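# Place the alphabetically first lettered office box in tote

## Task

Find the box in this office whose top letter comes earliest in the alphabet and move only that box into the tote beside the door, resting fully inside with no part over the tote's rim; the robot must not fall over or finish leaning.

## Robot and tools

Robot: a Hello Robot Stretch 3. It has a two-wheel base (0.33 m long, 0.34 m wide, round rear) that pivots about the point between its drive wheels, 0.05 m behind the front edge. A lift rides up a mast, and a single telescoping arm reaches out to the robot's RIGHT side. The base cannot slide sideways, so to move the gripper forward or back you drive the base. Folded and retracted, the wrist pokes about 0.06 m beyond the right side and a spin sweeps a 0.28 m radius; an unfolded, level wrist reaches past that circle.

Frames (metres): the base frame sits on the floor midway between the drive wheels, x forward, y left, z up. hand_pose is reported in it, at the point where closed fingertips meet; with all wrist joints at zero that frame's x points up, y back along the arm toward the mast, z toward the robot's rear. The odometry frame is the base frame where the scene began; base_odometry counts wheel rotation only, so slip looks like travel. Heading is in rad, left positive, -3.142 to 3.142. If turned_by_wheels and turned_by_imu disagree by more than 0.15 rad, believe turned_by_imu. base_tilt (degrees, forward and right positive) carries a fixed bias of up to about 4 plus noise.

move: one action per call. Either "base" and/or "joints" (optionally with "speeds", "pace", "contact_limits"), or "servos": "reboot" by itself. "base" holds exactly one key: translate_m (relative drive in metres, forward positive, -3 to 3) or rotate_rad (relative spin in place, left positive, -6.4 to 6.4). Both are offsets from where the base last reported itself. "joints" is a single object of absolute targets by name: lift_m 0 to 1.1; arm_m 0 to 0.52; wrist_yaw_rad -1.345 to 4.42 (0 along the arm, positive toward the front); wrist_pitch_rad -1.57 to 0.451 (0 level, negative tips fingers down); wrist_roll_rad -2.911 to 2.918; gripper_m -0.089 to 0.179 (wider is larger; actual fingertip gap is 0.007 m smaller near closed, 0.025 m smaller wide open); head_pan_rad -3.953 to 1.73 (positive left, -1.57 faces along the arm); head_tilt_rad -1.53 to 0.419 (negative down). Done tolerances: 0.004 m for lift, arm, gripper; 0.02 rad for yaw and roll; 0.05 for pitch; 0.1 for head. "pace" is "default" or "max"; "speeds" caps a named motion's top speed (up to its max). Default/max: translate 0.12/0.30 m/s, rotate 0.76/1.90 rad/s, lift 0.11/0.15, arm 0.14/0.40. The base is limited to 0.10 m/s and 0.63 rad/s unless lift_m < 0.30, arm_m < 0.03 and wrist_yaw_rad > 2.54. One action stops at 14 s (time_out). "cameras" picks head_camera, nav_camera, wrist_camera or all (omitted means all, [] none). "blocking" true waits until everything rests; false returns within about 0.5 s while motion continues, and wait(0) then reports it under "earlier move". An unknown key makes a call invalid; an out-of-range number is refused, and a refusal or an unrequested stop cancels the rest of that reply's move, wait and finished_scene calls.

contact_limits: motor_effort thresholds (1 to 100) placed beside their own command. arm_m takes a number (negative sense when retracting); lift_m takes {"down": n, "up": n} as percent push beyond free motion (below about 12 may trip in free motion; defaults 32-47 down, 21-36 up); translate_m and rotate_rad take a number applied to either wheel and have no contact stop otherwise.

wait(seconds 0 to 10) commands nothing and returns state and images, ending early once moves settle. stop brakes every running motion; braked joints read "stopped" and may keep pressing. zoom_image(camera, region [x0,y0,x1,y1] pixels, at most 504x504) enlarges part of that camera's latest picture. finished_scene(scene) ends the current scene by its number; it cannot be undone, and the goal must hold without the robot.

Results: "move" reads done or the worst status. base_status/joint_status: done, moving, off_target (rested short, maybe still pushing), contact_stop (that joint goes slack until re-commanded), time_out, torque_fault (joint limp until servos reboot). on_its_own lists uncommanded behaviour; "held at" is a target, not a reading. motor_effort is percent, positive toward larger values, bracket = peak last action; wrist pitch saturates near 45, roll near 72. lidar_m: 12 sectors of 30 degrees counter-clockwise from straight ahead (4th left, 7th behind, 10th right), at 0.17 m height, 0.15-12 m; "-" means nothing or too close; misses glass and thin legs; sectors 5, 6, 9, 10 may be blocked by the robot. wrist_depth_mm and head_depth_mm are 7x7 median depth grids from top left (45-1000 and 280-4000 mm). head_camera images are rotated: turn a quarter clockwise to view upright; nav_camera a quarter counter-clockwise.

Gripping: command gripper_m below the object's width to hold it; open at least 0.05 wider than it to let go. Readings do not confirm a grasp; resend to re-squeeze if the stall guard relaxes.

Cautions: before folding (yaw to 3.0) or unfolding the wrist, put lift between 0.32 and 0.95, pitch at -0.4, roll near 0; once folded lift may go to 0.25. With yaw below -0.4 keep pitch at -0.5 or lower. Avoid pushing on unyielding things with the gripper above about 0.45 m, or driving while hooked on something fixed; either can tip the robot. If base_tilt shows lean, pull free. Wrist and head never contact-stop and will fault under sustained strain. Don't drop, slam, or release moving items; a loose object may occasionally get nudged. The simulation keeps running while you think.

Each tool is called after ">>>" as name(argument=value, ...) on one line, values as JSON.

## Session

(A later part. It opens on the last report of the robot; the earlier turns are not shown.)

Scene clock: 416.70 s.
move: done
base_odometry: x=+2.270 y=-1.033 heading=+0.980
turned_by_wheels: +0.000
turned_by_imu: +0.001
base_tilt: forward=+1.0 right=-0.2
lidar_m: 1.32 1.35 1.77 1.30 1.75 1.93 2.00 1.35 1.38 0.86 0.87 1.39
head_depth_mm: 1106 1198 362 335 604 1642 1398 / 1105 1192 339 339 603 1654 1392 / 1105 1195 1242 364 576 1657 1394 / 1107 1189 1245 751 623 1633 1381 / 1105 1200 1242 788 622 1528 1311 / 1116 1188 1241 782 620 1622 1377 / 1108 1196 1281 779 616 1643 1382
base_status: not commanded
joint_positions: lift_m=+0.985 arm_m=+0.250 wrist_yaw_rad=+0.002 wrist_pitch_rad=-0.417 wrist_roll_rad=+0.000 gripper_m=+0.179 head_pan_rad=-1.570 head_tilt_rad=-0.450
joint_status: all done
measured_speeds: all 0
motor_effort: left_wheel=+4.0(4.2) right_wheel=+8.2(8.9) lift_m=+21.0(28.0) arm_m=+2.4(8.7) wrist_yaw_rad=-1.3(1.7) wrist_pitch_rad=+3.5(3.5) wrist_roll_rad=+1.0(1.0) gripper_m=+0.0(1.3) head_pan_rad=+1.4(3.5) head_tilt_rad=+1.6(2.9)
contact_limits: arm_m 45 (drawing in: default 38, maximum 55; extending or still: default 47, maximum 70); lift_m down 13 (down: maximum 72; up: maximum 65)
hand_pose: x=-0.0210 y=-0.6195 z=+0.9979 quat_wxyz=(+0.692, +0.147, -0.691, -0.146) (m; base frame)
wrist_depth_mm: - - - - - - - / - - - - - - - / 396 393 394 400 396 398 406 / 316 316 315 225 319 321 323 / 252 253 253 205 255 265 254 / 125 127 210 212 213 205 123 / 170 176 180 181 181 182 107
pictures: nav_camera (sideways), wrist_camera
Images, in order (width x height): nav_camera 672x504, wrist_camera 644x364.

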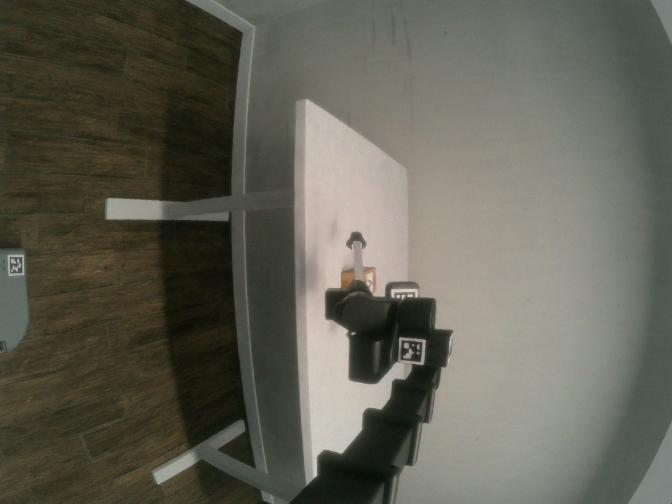

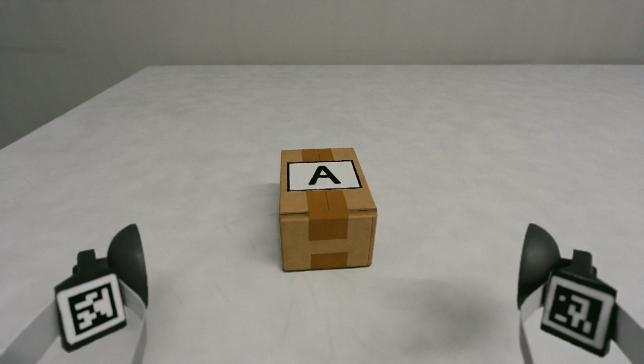

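>>> move(joints={"lift_m": 0.978, "arm_m": 0.305}, contact_limits={"arm_m": 45, "lift_m": {"down": 13}}, cameras=["wrist_camera", "nav_camera", "head_camera"])

Scene clock: 441.23 s.
move: done
base_odometry: x=+2.270 y=-1.033 heading=+0.980
turned_by_wheels: +0.000
turned_by_imu: +0.001
base_tilt: forward=+0.9 right=+0.0
lidar_m: 1.32 1.35 1.77 1.30 1.75 1.92 2.00 1.35 1.38 0.87 0.87 1.39
head_depth_mm: 1098 1182 414 389 632 1633 1388 / 1108 1185 390 391 628 1650 1393 / 1110 1190 420 417 600 1649 1376 / 1108 1187 1254 734 624 1650 1373 / 1104 1197 1239 784 622 1540 1310 / 1105 1198 1241 783 620 1606 1378 / 1111 1192 1275 780 619 1640 1368
base_status: not commanded
joint_positions: lift_m=+0.978 arm_m=+0.305 wrist_yaw_rad=+0.002 wrist_pitch_rad=-0.417 wrist_roll_rad=+0.000 gripper_m=+0.179 head_pan_rad=-1.570 head_tilt_rad=-0.450
joint_status: all done
measured_speeds: all 0
motor_effort: left_wheel=+4.1(4.1) right_wheel=+8.8(8.8) lift_m=+21.5(21.7) arm_m=+20.9(22.5) wrist_yaw_rad=-1.7(1.9) wrist_pitch_rad=+2.7(3.3) wrist_roll_rad=+0.8(1.1) gripper_m=+0.0(1.1) head_pan_rad=+2.0(2.9) head_tilt_rad=+1.1(2.3)
contact_limits: arm_m 45 (drawing in: default 38, maximum 55; extending or still: default 47, maximum 70); lift_m down 13 (down: maximum 72; up: maximum 65)
hand_pose: x=-0.0210 y=-0.6745 z=+0.9909 quat_wxyz=(+0.692, +0.147, -0.691, -0.146) (m; base frame)
wrist_depth_mm: - - - - - - - / - - - - - - - / 374 378 381 381 385 384 383 / 301 301 304 210 306 305 309 / 243 242 241 175 244 256 245 / 125 139 196 150 197 197 122 / 163 168 173 164 174 174 107
pictures: head_camera (sideways), nav_camera (sideways), wrist_camera
Images, in order (width x height): head_camera 896x504, nav_camera 672x504, wrist_camera 644x364.

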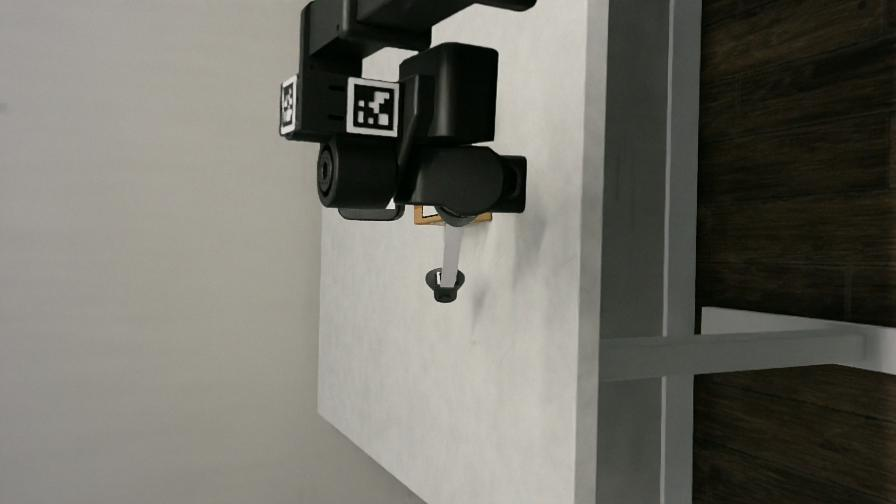

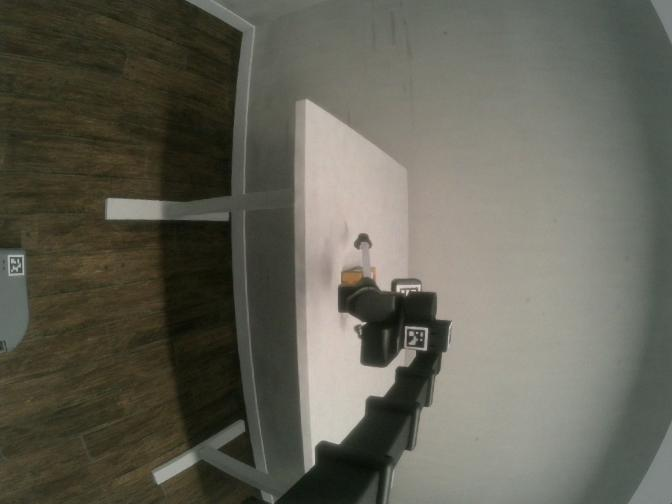

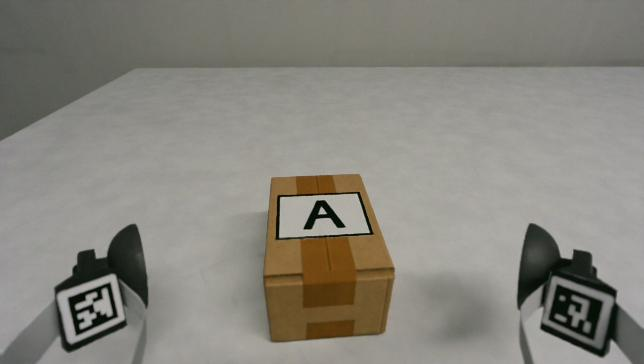

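>>> move(joints={"gripper_m": 0.03}, cameras=["wrist_camera"])

Scene clock: 466.63 s.
move: done
base_odometry: x=+2.270 y=-1.033 heading=+0.980
turned_by_wheels: +0.000
turned_by_imu: +0.001
base_tilt: forward=+1.1 right=+0.1
lidar_m: 1.32 1.35 1.77 1.30 1.75 1.93 2.00 1.35 1.38 0.86 0.87 1.40
head_depth_mm: 1101 1192 414 389 629 1648 1386 / 1105 1188 390 391 629 1647 1404 / 1108 1190 420 418 601 1655 1381 / 1107 1193 1244 746 625 1657 1378 / 1108 1189 1249 786 620 1538 1313 / 1108 1187 1246 779 620 1620 1378 / 1109 1198 1275 784 616 1655 1377
base_status: not commanded
joint_positions: lift_m=+0.978 arm_m=+0.305 wrist_yaw_rad=+0.002 wrist_pitch_rad=-0.418 wrist_roll_rad=+0.000 gripper_m=+0.031 head_pan_rad=-1.570 head_tilt_rad=-0.450
joint_status: all done
measured_speeds: all 0
motor_effort: left_wheel=+3.9(4.2) right_wheel=+8.6(8.8) lift_m=+23.8(23.8) arm_m=+11.0(14.9) wrist_yaw_rad=-0.8(1.9) wrist_pitch_rad=+3.1(3.5) wrist_roll_rad=+0.8(1.0) gripper_m=-11.9(88.9) head_pan_rad=+0.9(2.8) head_tilt_rad=+1.4(2.5)
contact_limits: arm_m 45 (drawing in: default 38, maximum 55; extending or still: default 47, maximum 70); lift_m down 13 (down: maximum 72; up: maximum 65)
hand_pose: x=-0.0210 y=-0.6744 z=+0.9907 quat_wxyz=(+0.692, +0.148, -0.691, -0.146) (m; base frame)
wrist_depth_mm: - - - - - - - / - - - - - - - / 377 375 379 383 384 385 380 / 303 302 304 210 305 305 306 / 240 241 242 175 243 243 244 / 201 208 129 150 126 203 203 / 173 172 168 163 169 174 173
pictures: wrist_camera
Images, in order (width x height): wrist_camera 644x364.

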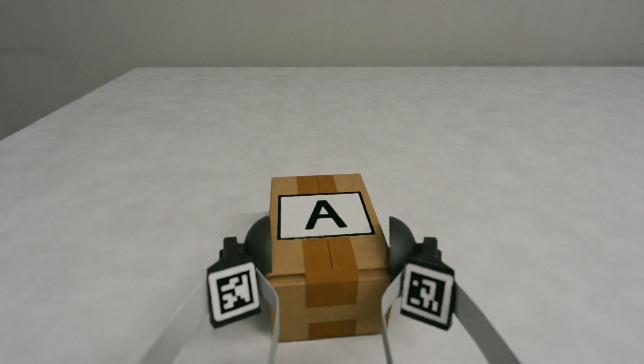

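>>> move(joints={"lift_m": 1.06}, speeds={"lift_m": 0.06}, cameras=["wrist_camera"])

Scene clock: 471.03 s.
move: done
base_odometry: x=+2.270 y=-1.033 heading=+0.980
turned_by_wheels: +0.000
turned_by_imu: +0.001
base_tilt: forward=+1.0 right=-0.3
lidar_m: 1.32 1.35 1.77 1.30 1.75 1.93 2.00 1.35 1.38 0.86 0.87 1.39
head_depth_mm: 1106 349 357 798 632 1655 1384 / 1106 356 356 794 626 1622 1383 / 1106 380 380 715 626 1637 1387 / 1108 1189 1246 791 623 1641 1381 / 1112 1193 1247 787 621 1527 1324 / 1108 1186 1248 778 617 1619 1380 / 1100 1192 1281 780 615 1658 1377
base_status: not commanded
joint_positions: lift_m=+1.060 arm_m=+0.305 wrist_yaw_rad=+0.002 wrist_pitch_rad=-0.425 wrist_roll_rad=+0.000 gripper_m=+0.031 head_pan_rad=-1.570 head_tilt_rad=-0.450
joint_status: all done
measured_speeds: all 0
motor_effort: left_wheel=+3.9(4.2) right_wheel=+8.3(8.9) lift_m=+29.7(32.9) arm_m=+2.5(6.2) wrist_yaw_rad=-1.7(1.8) wrist_pitch_rad=+4.3(4.7) wrist_roll_rad=+0.9(1.1) gripper_m=-11.6(12.8) head_pan_rad=+1.0(2.5) head_tilt_rad=+0.4(1.9)
contact_limits: arm_m 45 (drawing in: default 38, maximum 55; extending or still: default 47, maximum 70)
hand_pose: x=-0.0210 y=-0.6735 z=+1.0711 quat_wxyz=(+0.692, +0.150, -0.691, -0.149) (m; base frame)
wrist_depth_mm: - - - - - - - / - - - - - - - / - - - - - - - / 405 - - 205 - - - / 355 355 357 176 361 359 363 / 296 302 129 150 126 303 304 / 257 250 250 166 251 260 260
pictures: wrist_camera
Images, in order (width x height): wrist_camera 644x364.

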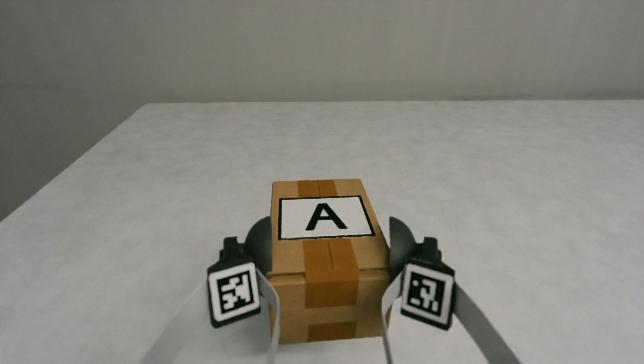

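>>> move(joints={"arm_m": 0.0}, base={"rotate_rad": 0.95}, cameras=["wrist_camera"])

>>> move(joints={"lift_m": 0.94}, base={"translate_m": 0.3}, pace="max", cameras=["wrist_camera"])

>>> move(joints={"wrist_yaw_rad": 2.65}, cameras=["wrist_camera", "nav_camera"])

Scene clock: 501.50 s.
move: done
base_odometry: x=+2.270 y=-1.033 heading=+1.929
turned_by_wheels: +0.949
turned_by_imu: +0.948
base_tilt: forward=+0.9 right=-0.2
lidar_m: 1.62 1.30 1.36 1.93 2.44 2.00 1.35 1.31 0.86 1.46 1.32 1.33
head_depth_mm: 1398 1471 1547 - - - - / 1524 1621 1701 - - - - / 1478 1599 1741 - - - - / 1374 1499 1627 1749 1814 1632 1380 / 1301 1392 1521 1617 1777 1674 1380 / 1220 1313 1415 1519 1674 1662 1380 / 1160 1225 1317 1422 1540 1599 1376
base_status: done
joint_positions: lift_m=+1.060 arm_m=+0.002 wrist_yaw_rad=+0.002 wrist_pitch_rad=-0.425 wrist_roll_rad=+0.000 gripper_m=+0.031 head_pan_rad=-1.570 head_tilt_rad=-0.450
joint_status: all done
joint sent to its limit — arm_m, lower limit.
measured_speeds: all 0
motor_effort: left_wheel=-9.0(14.3) right_wheel=+10.9(16.5) lift_m=+28.1(28.1) arm_m=-19.4(22.7) wrist_yaw_rad=-0.7(1.7) wrist_pitch_rad=+4.4(4.9) wrist_roll_rad=+0.8(1.1) gripper_m=-12.1(13.2) head_pan_rad=-0.5(2.1) head_tilt_rad=-0.5(1.6)
hand_pose: x=-0.0211 y=-0.3702 z=+1.0710 quat_wxyz=(+0.692, +0.150, -0.691, -0.149) (m; base frame)
wrist_depth_mm: 799 - - - - - - / 847 - - - - - - / 866 - - - - - - / - - - 217 - - - / - - - 176 - 376 365 / - - 130 150 126 - 318 / - - - 167 - - -
pictures: wrist_camera
Images, in order (width x height): wrist_camera 644x364.

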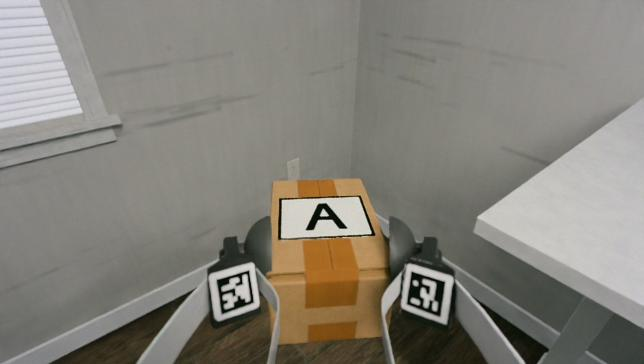

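Scene clock: 505.43 s.
move: done
base_odometry: x=+2.165 y=-0.752 heading=+1.929
turned_by_wheels: +0.000
turned_by_imu: +0.000
base_tilt: forward=+0.9 right=-0.2
lidar_m: 1.39 1.04 1.25 1.27 2.63 2.22 1.64 1.08 1.55 1.25 1.13 1.14
head_depth_mm: 1457 1615 1767 1917 1984 1750 - / 1347 1477 1635 1803 2009 1756 - / 1265 1359 1495 1653 1843 487 - / 1177 1280 1394 1525 1666 1536 1352 / 1106 1192 1282 1401 1530 1618 1388 / 1038 1103 1189 1307 1420 1529 1387 / 978 1043 1116 1192 1311 1428 1385
base_status: done
joint_positions: lift_m=+0.940 arm_m=+0.002 wrist_yaw_rad=+0.002 wrist_pitch_rad=-0.427 wrist_roll_rad=+0.000 gripper_m=+0.031 head_pan_rad=-1.570 head_tilt_rad=-0.450
joint_status: all done
measured_speeds: all 0
motor_effort: left_wheel=+5.8(12.1) right_wheel=+4.3(16.1) lift_m=+30.7(30.7) arm_m=-8.6(19.4) wrist_yaw_rad=-1.3(1.9) wrist_pitch_rad=+4.8(5.2) wrist_roll_rad=+0.6(1.1) gripper_m=-11.8(13.1) head_pan_rad=-0.2(2.0) head_tilt_rad=-1.7(1.7)
hand_pose: x=-0.0211 y=-0.3700 z=+0.9506 quat_wxyz=(+0.691, +0.151, -0.690, -0.149) (m; base frame)
wrist_depth_mm: 674 769 873 - - - - / 717 794 - - - - - / - - - - - - - / - - - 218 - - - / - - - 177 - - - / - - 129 150 125 - - / - - - 167 - - -
pictures: wrist_camera
Images, in order (width x height): wrist_camera 644x364.

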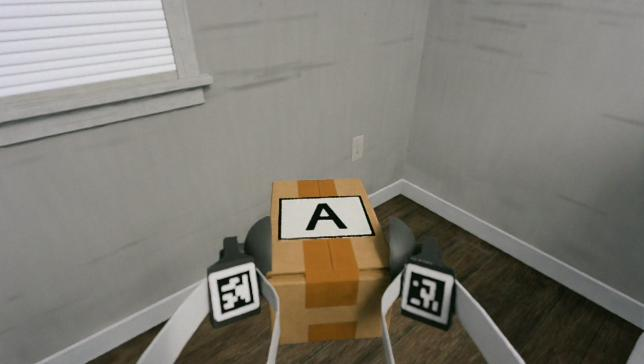

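Scene clock: 507.77 s.
move: done
base_odometry: x=+2.165 y=-0.752 heading=+1.929
turned_by_wheels: +0.000
turned_by_imu: +0.000
base_tilt: forward=+1.0 right=-0.2
lidar_m: 1.39 1.04 1.25 1.27 2.63 2.22 1.65 1.08 1.55 1.24 1.13 1.14
head_depth_mm: 1463 1612 1772 1898 2012 1742 - / 1360 1491 1632 1836 2001 1684 1466 / 1264 1376 1496 1668 1821 1684 - / 1183 1268 1385 1516 1677 1682 - / 1105 1183 1296 1403 1523 1616 - / 1043 1109 1185 1295 1417 1536 1411 / 983 1042 1117 1194 1320 1440 1375
base_status: not commanded
joint_positions: lift_m=+0.940 arm_m=+0.002 wrist_yaw_rad=+2.647 wrist_pitch_rad=-0.427 wrist_roll_rad=+0.000 gripper_m=+0.031 head_pan_rad=-1.570 head_tilt_rad=-0.450
joint_status: all done
measured_speeds: all 0
motor_effort: left_wheel=+5.8(6.1) right_wheel=+4.0(4.9) lift_m=+31.3(31.7) arm_m=-1.9(8.3) wrist_yaw_rad=+3.4(7.6) wrist_pitch_rad=+4.8(5.1) wrist_roll_rad=+0.7(1.1) gripper_m=-11.3(12.8) head_pan_rad=-0.2(1.4) head_tilt_rad=-1.0(1.5)
hand_pose: x=+0.0848 y=+0.0497 z=+0.9507 quat_wxyz=(+0.315, +0.706, -0.024, +0.634) (m; base frame)
wrist_depth_mm: - - - - - - - / - - - - - - - / - - - - - - - / - - - 216 - - - / - - - 177 - - - / 213 - 130 149 125 - - / 193 - - 168 - - -
pictures: nav_camera (sideways), wrist_camera
Images, in order (width x height): nav_camera 672x504, wrist_camera 644x364.

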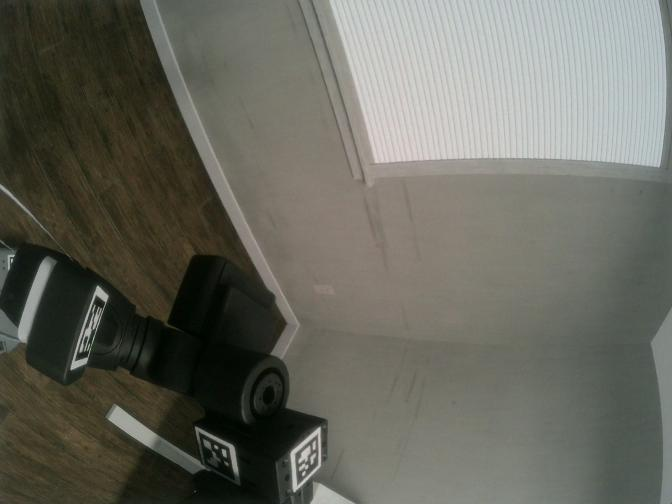

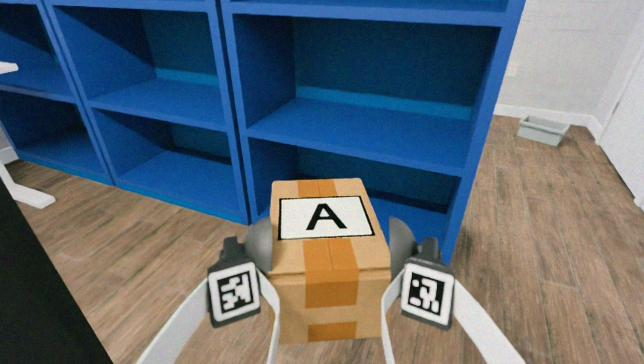

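>>> move(joints={"lift_m": 0.28}, base={"translate_m": 0.88}, pace="max", cameras=[])

>>> move(joints={"head_pan_rad": 0.0, "head_tilt_rad": -0.45}, base={"rotate_rad": 0.62}, pace="max", cameras=["head_camera", "nav_camera", "wrist_camera"])

Scene clock: 521.00 s.
move: done
base_odometry: x=+1.856 y=+0.072 heading=+1.929
turned_by_wheels: +0.000
turned_by_imu: +0.000
base_tilt: forward=+1.1 right=+0.0
lidar_m: 0.71 1.39 0.67 0.53 1.36 2.96 2.44 1.86 1.00 0.63 0.57 0.58
head_depth_mm: 711 780 871 965 1132 1333 1390 / 659 723 796 885 1005 1155 1291 / 614 664 729 801 879 1027 1174 / 573 617 673 736 789 917 1041 / 528 568 613 671 721 830 926 / 508 545 590 636 694 759 841 / 485 515 551 592 643 699 769
base_status: done
joint_positions: lift_m=+0.280 arm_m=+0.002 wrist_yaw_rad=+2.647 wrist_pitch_rad=-0.428 wrist_roll_rad=+0.000 gripper_m=+0.031 head_pan_rad=-1.570 head_tilt_rad=-0.450
joint_status: all done
measured_speeds: all 0
motor_effort: left_wheel=+4.9(15.3) right_wheel=+0.3(14.3) lift_m=+25.1(27.3) arm_m=+20.3(20.8) wrist_yaw_rad=+3.2(3.7) wrist_pitch_rad=+4.8(5.4) wrist_roll_rad=+0.7(1.2) gripper_m=-12.1(13.1) head_pan_rad=-0.9(1.7) head_tilt_rad=-1.8(2.4)
hand_pose: x=+0.0846 y=+0.0496 z=+0.2904 quat_wxyz=(+0.315, +0.706, -0.023, +0.633) (m; base frame)
wrist_depth_mm: - 474 - - - - - / - - - - - - - / - - - - - - - / 713 660 753 216 743 744 746 / 599 597 604 177 597 616 605 / 212 529 129 149 125 506 513 / 193 239 262 166 424 440 437
pictures: none
No camera images: "cameras" was empty.

Scene clock: 523.03 s.
move: done
base_odometry: x=+1.856 y=+0.072 heading=+2.549
turned_by_wheels: +0.620
turned_by_imu: +0.618
base_tilt: forward=+1.0 right=-0.1
lidar_m: 1.67 0.60 0.53 1.31 3.22 2.36 1.84 0.89 0.61 0.57 0.59 0.76
head_depth_mm: 1802 1783 1748 1749 1708 1647 1384 / 2188 2322 2500 2618 2148 1688 1398 / 2202 2350 2526 2696 2090 1688 1387 / 2166 2338 2572 2713 2161 1667 1392 / 2184 2387 2552 2676 2156 1660 1394 / 2190 2374 2542 2724 2143 1670 1375 / 2191 2337 2556 2731 2118 1672 1389
base_status: done
joint_positions: lift_m=+0.280 arm_m=+0.002 wrist_yaw_rad=+2.647 wrist_pitch_rad=-0.428 wrist_roll_rad=+0.000 gripper_m=+0.031 head_pan_rad=+0.016 head_tilt_rad=-0.450
joint_status: all done
measured_speeds: translate_m=+0.000 rotate_rad=+0.000 lift_m=+0.000 arm_m=+0.000 wrist_yaw_rad=+0.000 wrist_pitch_rad=+0.000 wrist_roll_rad=+0.000 head_pan_rad=-0.024 head_tilt_rad=+0.000
motor_effort: left_wheel=-8.6(15.8) right_wheel=+10.1(16.8) lift_m=+31.1(31.1) arm_m=+14.9(20.6) wrist_yaw_rad=+2.9(3.4) wrist_pitch_rad=+5.0(5.3) wrist_roll_rad=+0.9(1.2) gripper_m=-11.8(12.9) head_pan_rad=-2.7(4.4) head_tilt_rad=-2.2(3.9)
hand_pose: x=+0.0846 y=+0.0496 z=+0.2904 quat_wxyz=(+0.315, +0.706, -0.023, +0.633) (m; base frame)
wrist_depth_mm: - - - - - - - / - - - - - - - / - - - 637 - 927 - / 748 761 757 216 709 747 751 / 599 599 604 177 597 593 600 / 212 516 129 150 126 507 506 / 194 239 262 167 422 433 428
pictures: head_camera (sideways), nav_camera (sideways), wrist_camera
Images, in order (width x height): head_camera 896x504, nav_camera 672x504, wrist_camera 644x364.

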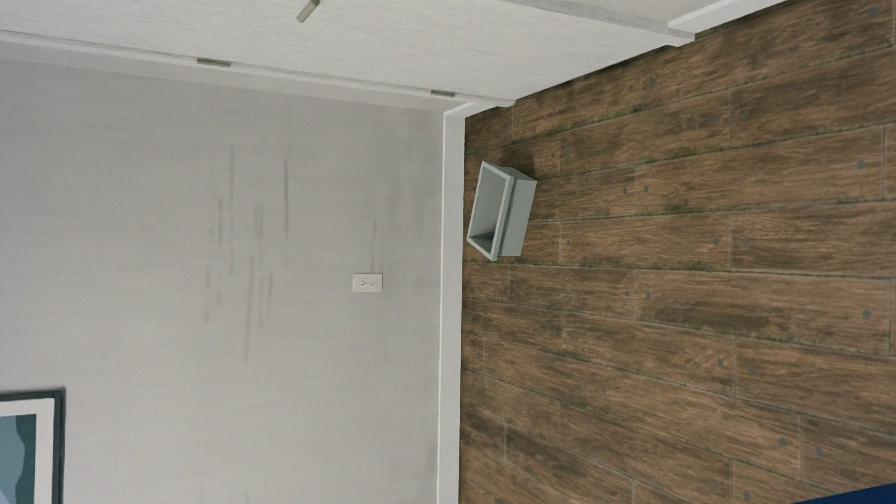

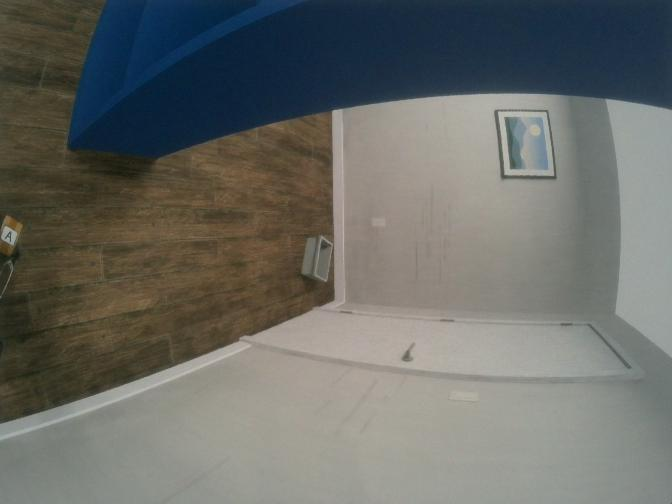

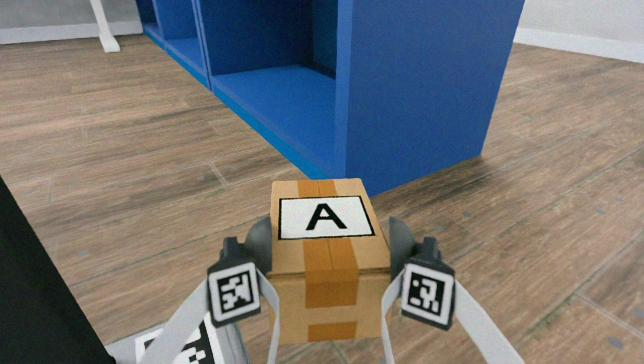

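>>> zoom_image(camera="head_camera", region=[430, 130, 570, 290])

Scaled by 3.150 from the camera's 896x504 image, which has a finer 1280x720 frame.

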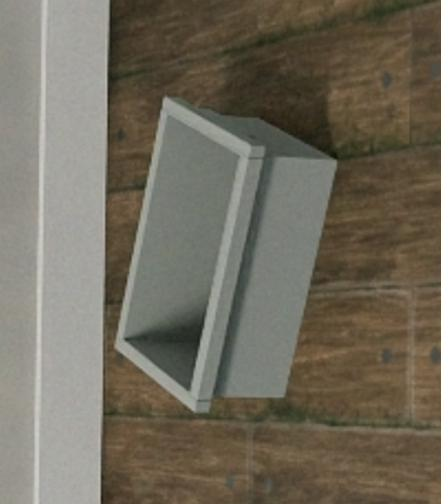

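>>> move(base={"translate_m": 1.05}, pace="max", cameras=[])

>>> move(base={"rotate_rad": 0.414}, pace="max", cameras=["head_camera"])

Scene clock: 580.07 s.
move: done
base_odometry: x=+0.985 y=+0.659 heading=+2.549
turned_by_wheels: +0.000
turned_by_imu: +0.000
base_tilt: forward=+1.1 right=-0.2
lidar_m: 1.48 1.53 1.99 1.26 0.55 0.62 2.77 0.76 0.52 0.49 0.50 0.63
head_depth_mm: 1271 1362 1466 1475 1372 1398 1326 / 1276 1386 1486 1625 1795 1676 1398 / 1278 1377 1487 1626 1805 1692 1375 / 1270 1366 1484 1630 1796 1567 1377 / 1271 1382 1481 1623 1774 1663 1380 / 1268 1382 1490 1621 1771 1683 1381 / 1275 1367 1483 1618 1781 1665 1376
base_status: done
joint_positions: lift_m=+0.280 arm_m=+0.002 wrist_yaw_rad=+2.647 wrist_pitch_rad=-0.428 wrist_roll_rad=+0.000 gripper_m=+0.031 head_pan_rad=+0.000 head_tilt_rad=-0.450
joint_status: not commanded
measured_speeds: all 0
motor_effort: left_wheel=-0.7(12.1) right_wheel=+4.2(19.3) lift_m=+22.5(31.1) arm_m=-16.6(16.6) wrist_yaw_rad=+2.7(3.5) wrist_pitch_rad=+5.1(5.3) wrist_roll_rad=+0.8(1.1) gripper_m=-11.0(13.4) head_pan_rad=-2.5(4.6) head_tilt_rad=-0.9(2.5)
hand_pose: x=+0.0846 y=+0.0497 z=+0.2904 quat_wxyz=(+0.315, +0.706, -0.023, +0.633) (m; base frame)
wrist_depth_mm: - - - - - - - / - - - - - - - / - - - - - - - / 752 758 750 217 753 772 748 / 607 614 605 177 614 607 601 / 212 531 130 149 126 507 505 / 194 238 261 167 423 432 431
pictures: none
No camera images: "cameras" was empty.

Scene clock: 581.27 s.
move: done
base_odometry: x=+0.985 y=+0.659 heading=+2.962
turned_by_wheels: +0.414
turned_by_imu: +0.412
base_tilt: forward=+1.0 right=+0.0
lidar_m: 1.51 1.83 2.64 0.52 0.57 2.88 0.89 0.55 0.49 0.50 0.56 1.09
head_depth_mm: 1233 1326 1428 1543 1679 1676 1330 / 1283 1370 1477 1606 1740 1682 1392 / 1331 1416 1530 1682 1824 1668 1382 / 1383 1490 1623 1766 1889 1666 1391 / 1434 1564 1682 1870 1968 1659 1372 / 1500 1619 1753 1940 2059 1651 1389 / 1572 1705 1861 2068 2115 1669 1377
base_status: done
joint_positions: lift_m=+0.280 arm_m=+0.002 wrist_yaw_rad=+2.647 wrist_pitch_rad=-0.428 wrist_roll_rad=+0.000 gripper_m=+0.031 head_pan_rad=+0.000 head_tilt_rad=-0.450
joint_status: not commanded
measured_speeds: all 0
motor_effort: left_wheel=-8.7(15.7) right_wheel=+7.1(15.7) lift_m=+23.2(23.4) arm_m=-20.1(20.4) wrist_yaw_rad=+2.7(3.3) wrist_pitch_rad=+5.2(5.4) wrist_roll_rad=+0.9(1.0) gripper_m=-11.2(13.0) head_pan_rad=-2.0(3.6) head_tilt_rad=-1.3(1.9)
hand_pose: x=+0.0846 y=+0.0497 z=+0.2904 quat_wxyz=(+0.315, +0.706, -0.023, +0.633) (m; base frame)
wrist_depth_mm: 418 - - - - - - / 445 - - - - - - / 481 783 - - - - - / - 693 750 217 748 748 756 / - 583 603 177 604 597 608 / 213 518 129 149 126 503 504 / 192 236 262 166 425 437 434
pictures: head_camera (sideways)
Images, in order (width x height): head_camera 896x504.

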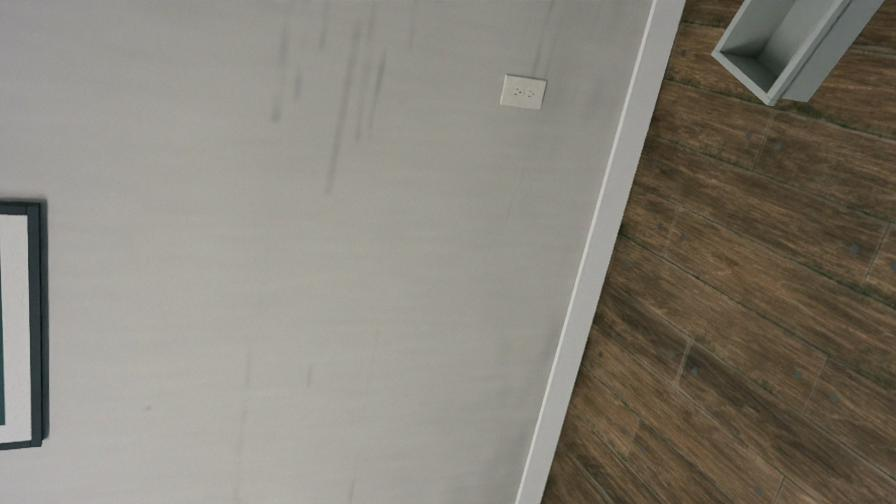

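>>> move(base={"translate_m": 1.17}, joints={"head_pan_rad": -1.57, "head_tilt_rad": -0.75}, pace="max", cameras=[])

>>> move(base={"rotate_rad": -0.414}, joints={"lift_m": 0.42}, pace="max", cameras=["head_camera"])

Scene clock: 590.53 s.
move: done
base_odometry: x=-0.166 y=+0.868 heading=+2.962
turned_by_wheels: +0.000
turned_by_imu: +0.000
base_tilt: forward=+1.1 right=-0.2
lidar_m: 0.41 0.49 0.93 2.36 1.47 1.33 1.57 0.95 0.84 0.74 0.46 0.41
head_depth_mm: 727 799 895 1020 1202 1347 1144 / 756 844 954 1096 1278 1345 1175 / 785 879 1008 1171 1408 1340 1161 / 812 915 1048 1239 1450 1343 1175 / 755 828 927 1050 1212 1295 1174 / 638 689 756 835 929 1062 1141 / 551 590 636 696 764 846 946
base_status: done
joint_positions: lift_m=+0.280 arm_m=+0.002 wrist_yaw_rad=+2.647 wrist_pitch_rad=-0.428 wrist_roll_rad=+0.000 gripper_m=+0.031 head_pan_rad=-1.571 head_tilt_rad=-0.752
joint_status: all done
measured_speeds: all 0
motor_effort: left_wheel=-0.4(13.4) right_wheel=+8.8(15.1) lift_m=+29.3(29.6) arm_m=-12.4(17.3) wrist_yaw_rad=+3.1(3.6) wrist_pitch_rad=+5.1(5.3) wrist_roll_rad=+0.8(1.1) gripper_m=-12.1(13.1) head_pan_rad=+3.6(5.5) head_tilt_rad=+0.3(5.2)
hand_pose: x=+0.0846 y=+0.0497 z=+0.2904 quat_wxyz=(+0.315, +0.706, -0.023, +0.633) (m; base frame)
wrist_depth_mm: - - - - - - 351 / - - - - - - 354 / - - - - 857 - 355 / 732 739 743 219 752 - 362 / 602 608 604 177 607 495 369 / 212 523 129 150 125 505 370 / 193 238 261 168 424 435 -
pictures: none
No camera images: "cameras" was empty.

Scene clock: 592.27 s.
move: done
base_odometry: x=-0.166 y=+0.868 heading=+2.548
turned_by_wheels: -0.414
turned_by_imu: -0.413
base_tilt: forward=+1.0 right=-0.2
lidar_m: 0.41 0.42 0.54 1.22 2.04 1.41 1.33 1.35 0.90 0.84 0.64 0.44
head_depth_mm: 732 824 951 1119 1364 1341 1180 / 731 830 952 1116 1360 1344 1180 / 733 826 947 1123 1354 1338 1160 / 730 825 946 1111 1348 1337 1180 / 731 830 953 1145 1388 1341 1154 / 745 841 965 1138 1389 1344 1177 / 744 839 966 1143 1296 1287 1166
base_status: done
joint_positions: lift_m=+0.420 arm_m=+0.002 wrist_yaw_rad=+2.647 wrist_pitch_rad=-0.428 wrist_roll_rad=+0.000 gripper_m=+0.031 head_pan_rad=-1.570 head_tilt_rad=-0.752
joint_status: all done
measured_speeds: all 0
motor_effort: left_wheel=+9.0(17.1) right_wheel=-8.7(14.2) lift_m=+29.7(33.9) arm_m=-12.7(13.1) wrist_yaw_rad=+2.8(3.3) wrist_pitch_rad=+4.9(5.4) wrist_roll_rad=+0.6(1.1) gripper_m=-11.9(12.9) head_pan_rad=+2.6(3.6) head_tilt_rad=+0.9(2.3)
hand_pose: x=+0.0846 y=+0.0497 z=+0.4305 quat_wxyz=(+0.315, +0.706, -0.023, +0.633) (m; base frame)
wrist_depth_mm: - - - - - 359 295 / - - - - - 370 304 / - - - - - 374 314 / - - - 207 - 379 330 / 795 814 802 176 153 - 342 / 212 686 129 150 126 - 353 / 193 546 568 167 558 - 364
pictures: head_camera (sideways)
Images, in order (width x height): head_camera 896x504.

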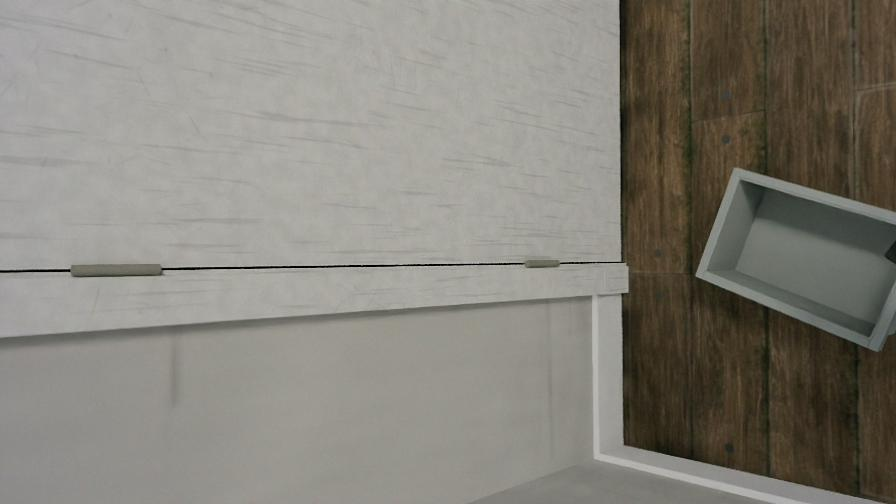

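>>> move(base={"translate_m": 0.072}, joints={"wrist_yaw_rad": 0.0, "arm_m": 0.075}, cameras=["wrist_camera", "nav_camera"])

Scene clock: 611.73 s.
move: done
base_odometry: x=-0.226 y=+0.908 heading=+2.548
turned_by_wheels: +0.000
turned_by_imu: +0.001
base_tilt: forward=+0.8 right=-0.3
lidar_m: 0.34 0.34 0.45 1.01 2.16 1.48 1.40 1.34 0.90 0.83 0.53 0.36
head_depth_mm: 725 820 940 1113 1351 1353 1185 / 727 817 941 1108 1343 1346 1186 / 725 816 938 1112 1337 1321 679 / 725 823 942 1105 1336 1315 1069 / 742 837 958 1132 1369 1344 1180 / 740 834 961 1123 1373 1350 1179 / 740 834 956 1072 1125 1127 1096
base_status: done
joint_positions: lift_m=+0.420 arm_m=+0.075 wrist_yaw_rad=+0.003 wrist_pitch_rad=-0.428 wrist_roll_rad=+0.000 gripper_m=+0.031 head_pan_rad=-1.570 head_tilt_rad=-0.750
joint_status: all done
measured_speeds: all 0
motor_effort: left_wheel=+6.4(13.1) right_wheel=+5.2(7.6) lift_m=+21.8(24.1) arm_m=+20.6(23.2) wrist_yaw_rad=-2.2(6.7) wrist_pitch_rad=+5.0(5.3) wrist_roll_rad=+0.8(1.0) gripper_m=-10.6(13.6) head_pan_rad=+3.4(4.1) head_tilt_rad=+1.1(2.1)
hand_pose: x=-0.0208 y=-0.4431 z=+0.4305 quat_wxyz=(+0.692, +0.152, -0.690, -0.149) (m; base frame)
wrist_depth_mm: - - - 468 - - - / - - - 503 - - - / - - - 538 - - - / - - - 215 - - - / - - - 177 153 - - / - 662 130 150 125 680 688 / 478 549 562 163 564 570 585
pictures: nav_camera (sideways), wrist_camera
Images, in order (width x height): nav_camera 672x504, wrist_camera 644x364.

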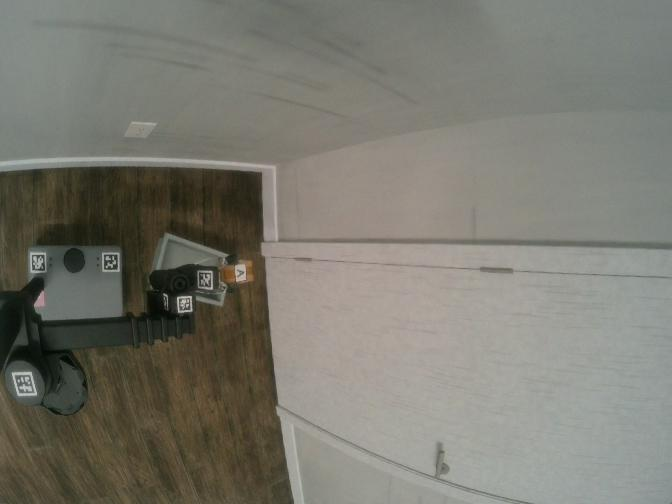

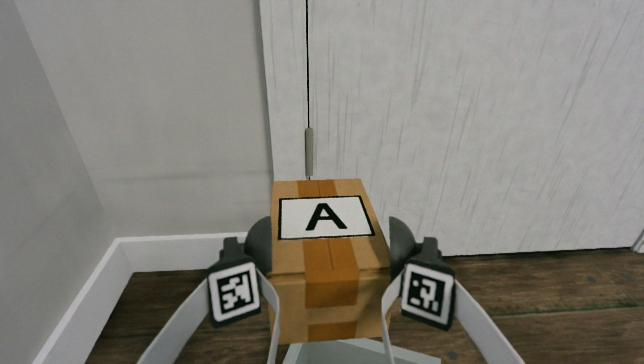

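>>> move(joints={"lift_m": 0.07}, contact_limits={"lift_m": {"down": 13}}, cameras=["wrist_camera"])

>>> move(joints={"lift_m": 0.02}, speeds={"lift_m": 0.04}, contact_limits={"lift_m": {"down": 13}}, cameras=["head_camera", "nav_camera", "wrist_camera"])

Scene clock: 630.13 s.
move: done
base_odometry: x=-0.226 y=+0.908 heading=+2.548
turned_by_wheels: +0.000
turned_by_imu: +0.001
base_tilt: forward=+1.1 right=+0.0
lidar_m: 0.34 0.34 0.44 1.01 2.16 1.48 1.40 1.34 0.90 0.83 0.52 0.36
head_depth_mm: 725 824 943 1114 1344 1350 1187 / 725 822 938 1101 1345 1337 1184 / 724 817 936 1100 1343 1353 1142 / 724 816 938 1099 1345 1342 1141 / 741 839 959 1127 1365 1343 1184 / 738 834 959 1124 1371 1352 1179 / 737 834 959 1072 1121 1121 1100
base_status: not commanded
joint_positions: lift_m=+0.070 arm_m=+0.075 wrist_yaw_rad=+0.003 wrist_pitch_rad=-0.428 wrist_roll_rad=+0.000 gripper_m=+0.031 head_pan_rad=-1.570 head_tilt_rad=-0.750
joint_status: all done
measured_speeds: all 0
motor_effort: left_wheel=+6.4(6.7) right_wheel=+5.9(6.1) lift_m=+22.6(25.1) arm_m=+18.3(20.1) wrist_yaw_rad=-2.2(2.8) wrist_pitch_rad=+4.9(5.3) wrist_roll_rad=+0.8(1.1) gripper_m=-11.7(13.0) head_pan_rad=+1.1(3.9) head_tilt_rad=+1.3(1.9)
contact_limits: lift_m down 13 (down: maximum 72; up: maximum 65)
hand_pose: x=-0.0208 y=-0.4431 z=+0.0804 quat_wxyz=(+0.692, +0.152, -0.690, -0.149) (m; base frame)
wrist_depth_mm: - - - 463 - - - / 485 501 505 506 513 - - / 468 495 223 293 - 224 506 / 374 378 197 217 - 202 363 / 310 135 173 176 153 205 140 / 111 135 129 149 126 177 121 / 113 126 184 161 - 148 108
pictures: wrist_camera
Images, in order (width x height): wrist_camera 644x364.

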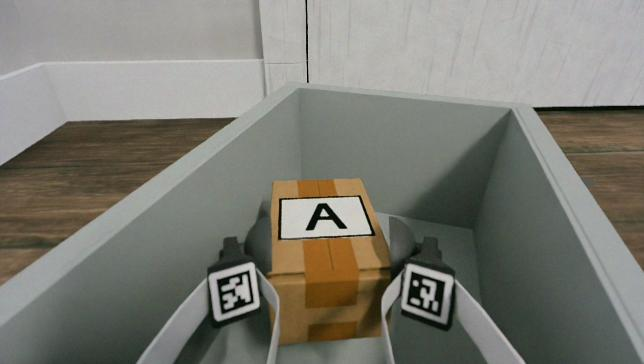

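Scene clock: 631.77 s.
move: contact_stop
base_odometry: x=-0.226 y=+0.908 heading=+2.548
turned_by_wheels: +0.000
turned_by_imu: +0.000
base_tilt: forward=+1.0 right=-0.1
lidar_m: 0.34 0.34 0.44 1.01 2.16 1.48 1.40 1.34 0.90 0.83 0.52 0.36
head_depth_mm: 726 823 943 1114 1351 1349 1175 / 726 822 940 1103 1339 1340 1183 / 724 815 939 1113 1353 1349 1145 / 724 818 941 1108 1341 1341 1138 / 742 839 961 1123 1381 1333 1177 / 742 835 954 1133 1370 1342 1181 / 739 836 956 1073 1127 1122 1103
base_status: not commanded
joint_positions: lift_m=+0.061 arm_m=+0.075 wrist_yaw_rad=+0.001 wrist_pitch_rad=-0.371 wrist_roll_rad=+0.000 gripper_m=+0.031 head_pan_rad=-1.570 head_tilt_rad=-0.750
joint_status: lift_m contact_stop (moved -0.009 of -0.050)
measured_speeds: translate_m=+0.000 rotate_rad=+0.000 lift_m=+0.002 arm_m=+0.000 wrist_yaw_rad=+0.000 wrist_pitch_rad=-0.024 wrist_roll_rad=+0.000 head_pan_rad=+0.000 head_tilt_rad=+0.000
on_its_own: lift_m is slack since a contact_stop (your +0.020 is given up)
motor_effort: left_wheel=+5.4(6.6) right_wheel=+4.6(5.8) lift_m=+24.3(24.3) arm_m=+10.9(18.7) wrist_yaw_rad=+0.0(2.3) wrist_pitch_rad=-5.4(15.0) wrist_roll_rad=+0.8(1.0) gripper_m=-11.5(13.1) head_pan_rad=+2.1(3.3) head_tilt_rad=+1.3(1.7)
contact_limits: lift_m down 13 (down: maximum 72; up: maximum 65)
hand_pose: x=-0.0213 y=-0.4501 z=+0.0841 quat_wxyz=(+0.695, +0.131, -0.695, -0.130) (m; base frame)
wrist_depth_mm: - - - 464 - - - / 490 498 509 514 - - - / 503 510 241 282 - 236 537 / 408 433 200 216 - 202 414 / 333 135 169 178 153 213 145 / 110 136 130 150 126 183 118 / 111 122 182 163 - 154 113
pictures: head_camera (sideways), nav_camera (sideways), wrist_camera
Images, in order (width x height): head_camera 896x504, nav_camera 672x504, wrist_camera 644x364.

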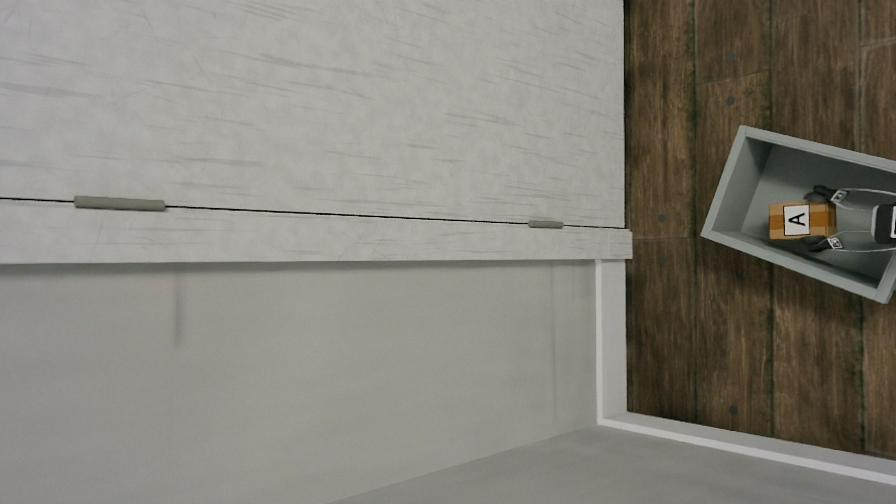

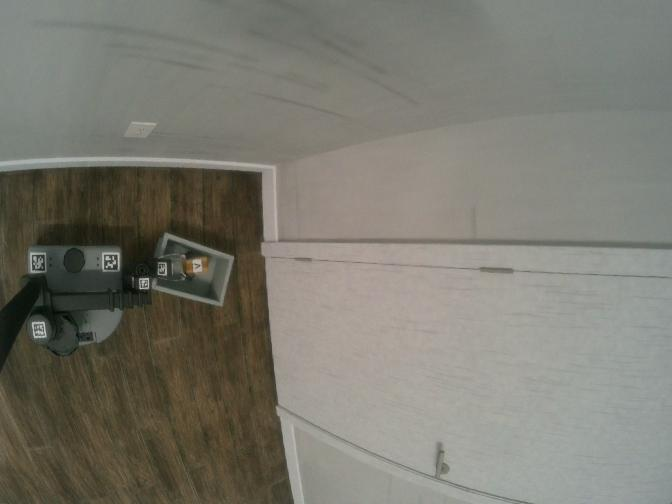

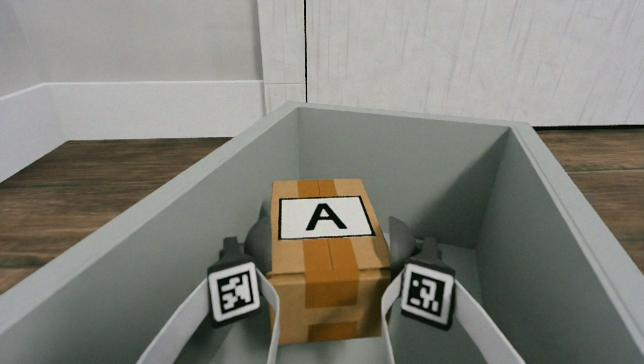

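>>> move(joints={"lift_m": 0.18}, cameras=["wrist_camera"])

>>> move(joints={"wrist_pitch_rad": -0.75, "arm_m": 0.125}, cameras=["wrist_camera"])

Scene clock: 647.53 s.
move: done
base_odometry: x=-0.226 y=+0.908 heading=+2.548
turned_by_wheels: +0.000
turned_by_imu: +0.001
base_tilt: forward=+1.0 right=-0.1
lidar_m: 0.34 0.34 0.45 1.01 2.16 1.48 1.40 1.34 0.90 0.42 0.52 0.36
head_depth_mm: 726 817 938 1117 1345 1348 1178 / 725 817 941 1111 1349 1348 1181 / 723 819 944 1104 1337 1346 1136 / 725 818 942 1096 1331 1341 1089 / 738 835 959 1131 1375 1342 1183 / 741 833 957 1124 1373 1338 1185 / 738 833 957 1065 1122 1121 1097
base_status: not commanded
joint_positions: lift_m=+0.180 arm_m=+0.075 wrist_yaw_rad=+0.001 wrist_pitch_rad=-0.425 wrist_roll_rad=+0.000 gripper_m=+0.031 head_pan_rad=-1.570 head_tilt_rad=-0.750
joint_status: all done
measured_speeds: all 0
motor_effort: left_wheel=+5.4(5.7) right_wheel=+4.7(5.0) lift_m=+30.2(33.3) arm_m=-19.1(20.2) wrist_yaw_rad=+0.0(0.7) wrist_pitch_rad=+4.6(4.9) wrist_roll_rad=+0.8(0.9) gripper_m=-11.3(12.9) head_pan_rad=+2.3(3.1) head_tilt_rad=+0.1(1.6)
hand_pose: x=-0.0213 y=-0.4434 z=+0.1910 quat_wxyz=(+0.691, +0.150, -0.691, -0.149) (m; base frame)
wrist_depth_mm: - - - 465 - - - / - - - 503 - - - / - - - - - - - / 524 551 545 206 583 581 585 / 450 460 463 176 157 466 470 / 384 387 129 150 125 367 392 / 329 329 216 162 - 314 334
pictures: wrist_camera
Images, in order (width x height): wrist_camera 644x364.

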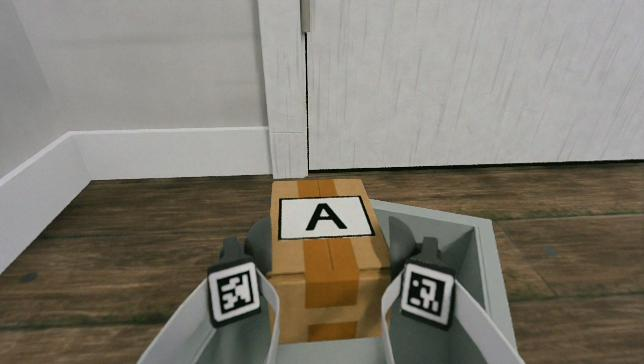

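Scene clock: 649.00 s.
move: done
base_odometry: x=-0.226 y=+0.908 heading=+2.548
turned_by_wheels: +0.000
turned_by_imu: +0.000
base_tilt: forward=+0.8 right=-0.2
lidar_m: 0.34 0.34 0.44 1.01 2.15 1.48 1.40 1.33 0.90 0.83 0.53 0.36
head_depth_mm: 725 821 940 1113 1353 1338 1193 / 725 820 942 1115 1340 1341 1182 / 728 815 942 1108 1346 1344 1118 / 722 817 942 1100 1339 1350 1107 / 737 838 958 1132 1364 1334 1176 / 744 832 959 1125 1358 1341 1176 / 740 833 956 1077 1118 1126 1104
base_status: not commanded
joint_positions: lift_m=+0.180 arm_m=+0.125 wrist_yaw_rad=+0.001 wrist_pitch_rad=-0.767 wrist_roll_rad=+0.000 gripper_m=+0.031 head_pan_rad=-1.570 head_tilt_rad=-0.750
joint_status: all done
measured_speeds: all 0
motor_effort: left_wheel=+5.5(5.7) right_wheel=+4.5(5.0) lift_m=+29.7(30.6) arm_m=+19.8(23.3) wrist_yaw_rad=-0.1(0.5) wrist_pitch_rad=+3.0(5.3) wrist_roll_rad=+0.7(0.9) gripper_m=-11.9(13.0) head_pan_rad=+2.5(2.9) head_tilt_rad=-0.5(1.3)
hand_pose: x=-0.0214 y=-0.4377 z=+0.1235 quat_wxyz=(+0.656, +0.265, -0.655, -0.265) (m; base frame)
wrist_depth_mm: 460 465 480 485 496 496 510 / 469 466 460 481 484 461 466 / 401 400 390 296 - 246 403 / 351 351 224 205 - 224 350 / 313 313 183 176 153 201 313 / 282 278 129 150 125 178 280 / 258 144 202 162 - 149 256
pictures: wrist_camera
Images, in order (width x height): wrist_camera 644x364.

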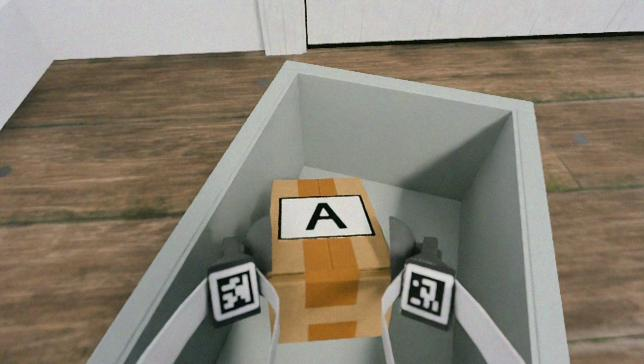

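>>> move(base={"translate_m": -0.025}, cameras=[])

>>> move(joints={"lift_m": 0.09}, speeds={"lift_m": 0.05}, contact_limits={"lift_m": {"down": 13}}, cameras=["wrist_camera"])

Scene clock: 655.30 s.
move: done
base_odometry: x=-0.205 y=+0.894 heading=+2.548
turned_by_wheels: +0.000
turned_by_imu: +0.001
base_tilt: forward=+1.0 right=-0.2
lidar_m: 0.36 0.37 0.48 1.08 2.12 1.45 1.37 1.34 0.90 0.83 0.56 0.39
head_depth_mm: 727 825 942 1109 1346 1351 1178 / 729 823 946 1112 1343 1329 1191 / 726 820 939 1110 1349 1348 1136 / 714 809 943 1103 1347 1345 1110 / 741 838 962 1127 1377 1343 1182 / 742 839 960 1132 1379 1344 1175 / 739 837 964 1103 1197 1198 1145
base_status: done
joint_positions: lift_m=+0.180 arm_m=+0.125 wrist_yaw_rad=+0.001 wrist_pitch_rad=-0.767 wrist_roll_rad=+0.000 gripper_m=+0.031 head_pan_rad=-1.570 head_tilt_rad=-0.750
joint_status: not commanded
measured_speeds: all 0
motor_effort: left_wheel=-4.7(9.1) right_wheel=-6.7(9.8) lift_m=+26.4(27.2) arm_m=+6.0(9.9) wrist_yaw_rad=+0.0(0.7) wrist_pitch_rad=+3.1(3.3) wrist_roll_rad=+0.7(0.9) gripper_m=-12.0(12.8) head_pan_rad=-0.3(2.5) head_tilt_rad=-1.0(1.8)
hand_pose: x=-0.0214 y=-0.4377 z=+0.1235 quat_wxyz=(+0.656, +0.265, -0.655, -0.265) (m; base frame)
wrist_depth_mm: 462 468 481 484 496 504 516 / 467 462 467 474 483 464 467 / 400 405 261 - - 388 395 / 352 353 246 205 - 333 354 / 314 198 224 177 169 297 310 / 290 179 129 150 125 270 281 / 150 160 123 162 191 252 255
pictures: none
No camera images: "cameras" was empty.

Scene clock: 657.77 s.
move: contact_stop
base_odometry: x=-0.205 y=+0.894 heading=+2.548
turned_by_wheels: +0.000
turned_by_imu: +0.001
base_tilt: forward=+0.9 right=-0.2
lidar_m: 0.36 0.37 0.48 1.08 2.13 1.46 1.37 1.34 0.90 0.83 0.56 0.39
head_depth_mm: 729 823 947 1108 1361 1345 1182 / 730 823 940 1103 1348 1345 1186 / 726 821 943 1115 1354 1350 1156 / 714 808 940 1106 1339 1344 1151 / 744 840 958 1130 1372 1343 1188 / 745 838 963 1130 1375 1342 1178 / 741 835 956 1101 1206 1204 1143
base_status: not commanded
joint_positions: lift_m=+0.095 arm_m=+0.125 wrist_yaw_rad=-0.001 wrist_pitch_rad=-0.753 wrist_roll_rad=-0.002 gripper_m=+0.031 head_pan_rad=-1.570 head_tilt_rad=-0.750
joint_status: lift_m contact_stop (moved -0.085 of -0.090)
measured_speeds: translate_m=+0.000 rotate_rad=-0.001 lift_m=+0.000 arm_m=+0.000 wrist_yaw_rad=+0.000 wrist_pitch_rad=+0.000 wrist_roll_rad=+0.000 head_pan_rad=+0.000 head_tilt_rad=+0.000
on_its_own: lift_m is slack since a contact_stop (your +0.090 is given up)
motor_effort: left_wheel=+0.6(4.9) right_wheel=+0.2(7.2) lift_m=+25.6(25.6) arm_m=-3.2(5.8) wrist_yaw_rad=+1.5(4.4) wrist_pitch_rad=+0.5(3.4) wrist_roll_rad=+1.4(6.4) gripper_m=-12.2(12.6) head_pan_rad=+0.6(2.6) head_tilt_rad=-2.0(2.3)
contact_limits: lift_m down 13 (down: maximum 72; up: maximum 65)
hand_pose: x=-0.0218 y=-0.4405 z=+0.0412 quat_wxyz=(+0.658, +0.260, -0.657, -0.260) (m; base frame)
wrist_depth_mm: 408 411 205 - - 174 404 / 334 146 216 - - 171 322 / - 157 221 - - 165 271 / 125 159 211 183 - 153 103 / 129 165 161 162 153 141 96 / 134 169 129 152 125 129 82 / 140 159 175 178 176 103 78
pictures: wrist_camera
Images, in order (width x height): wrist_camera 644x364.

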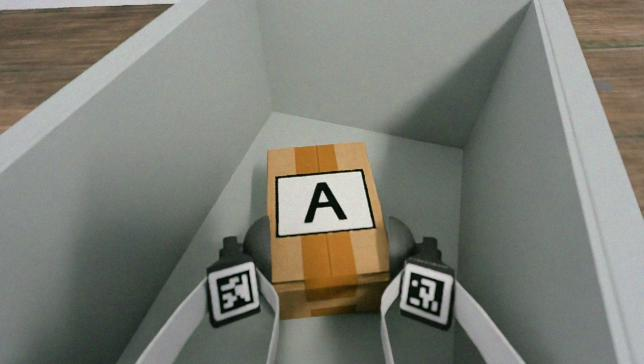

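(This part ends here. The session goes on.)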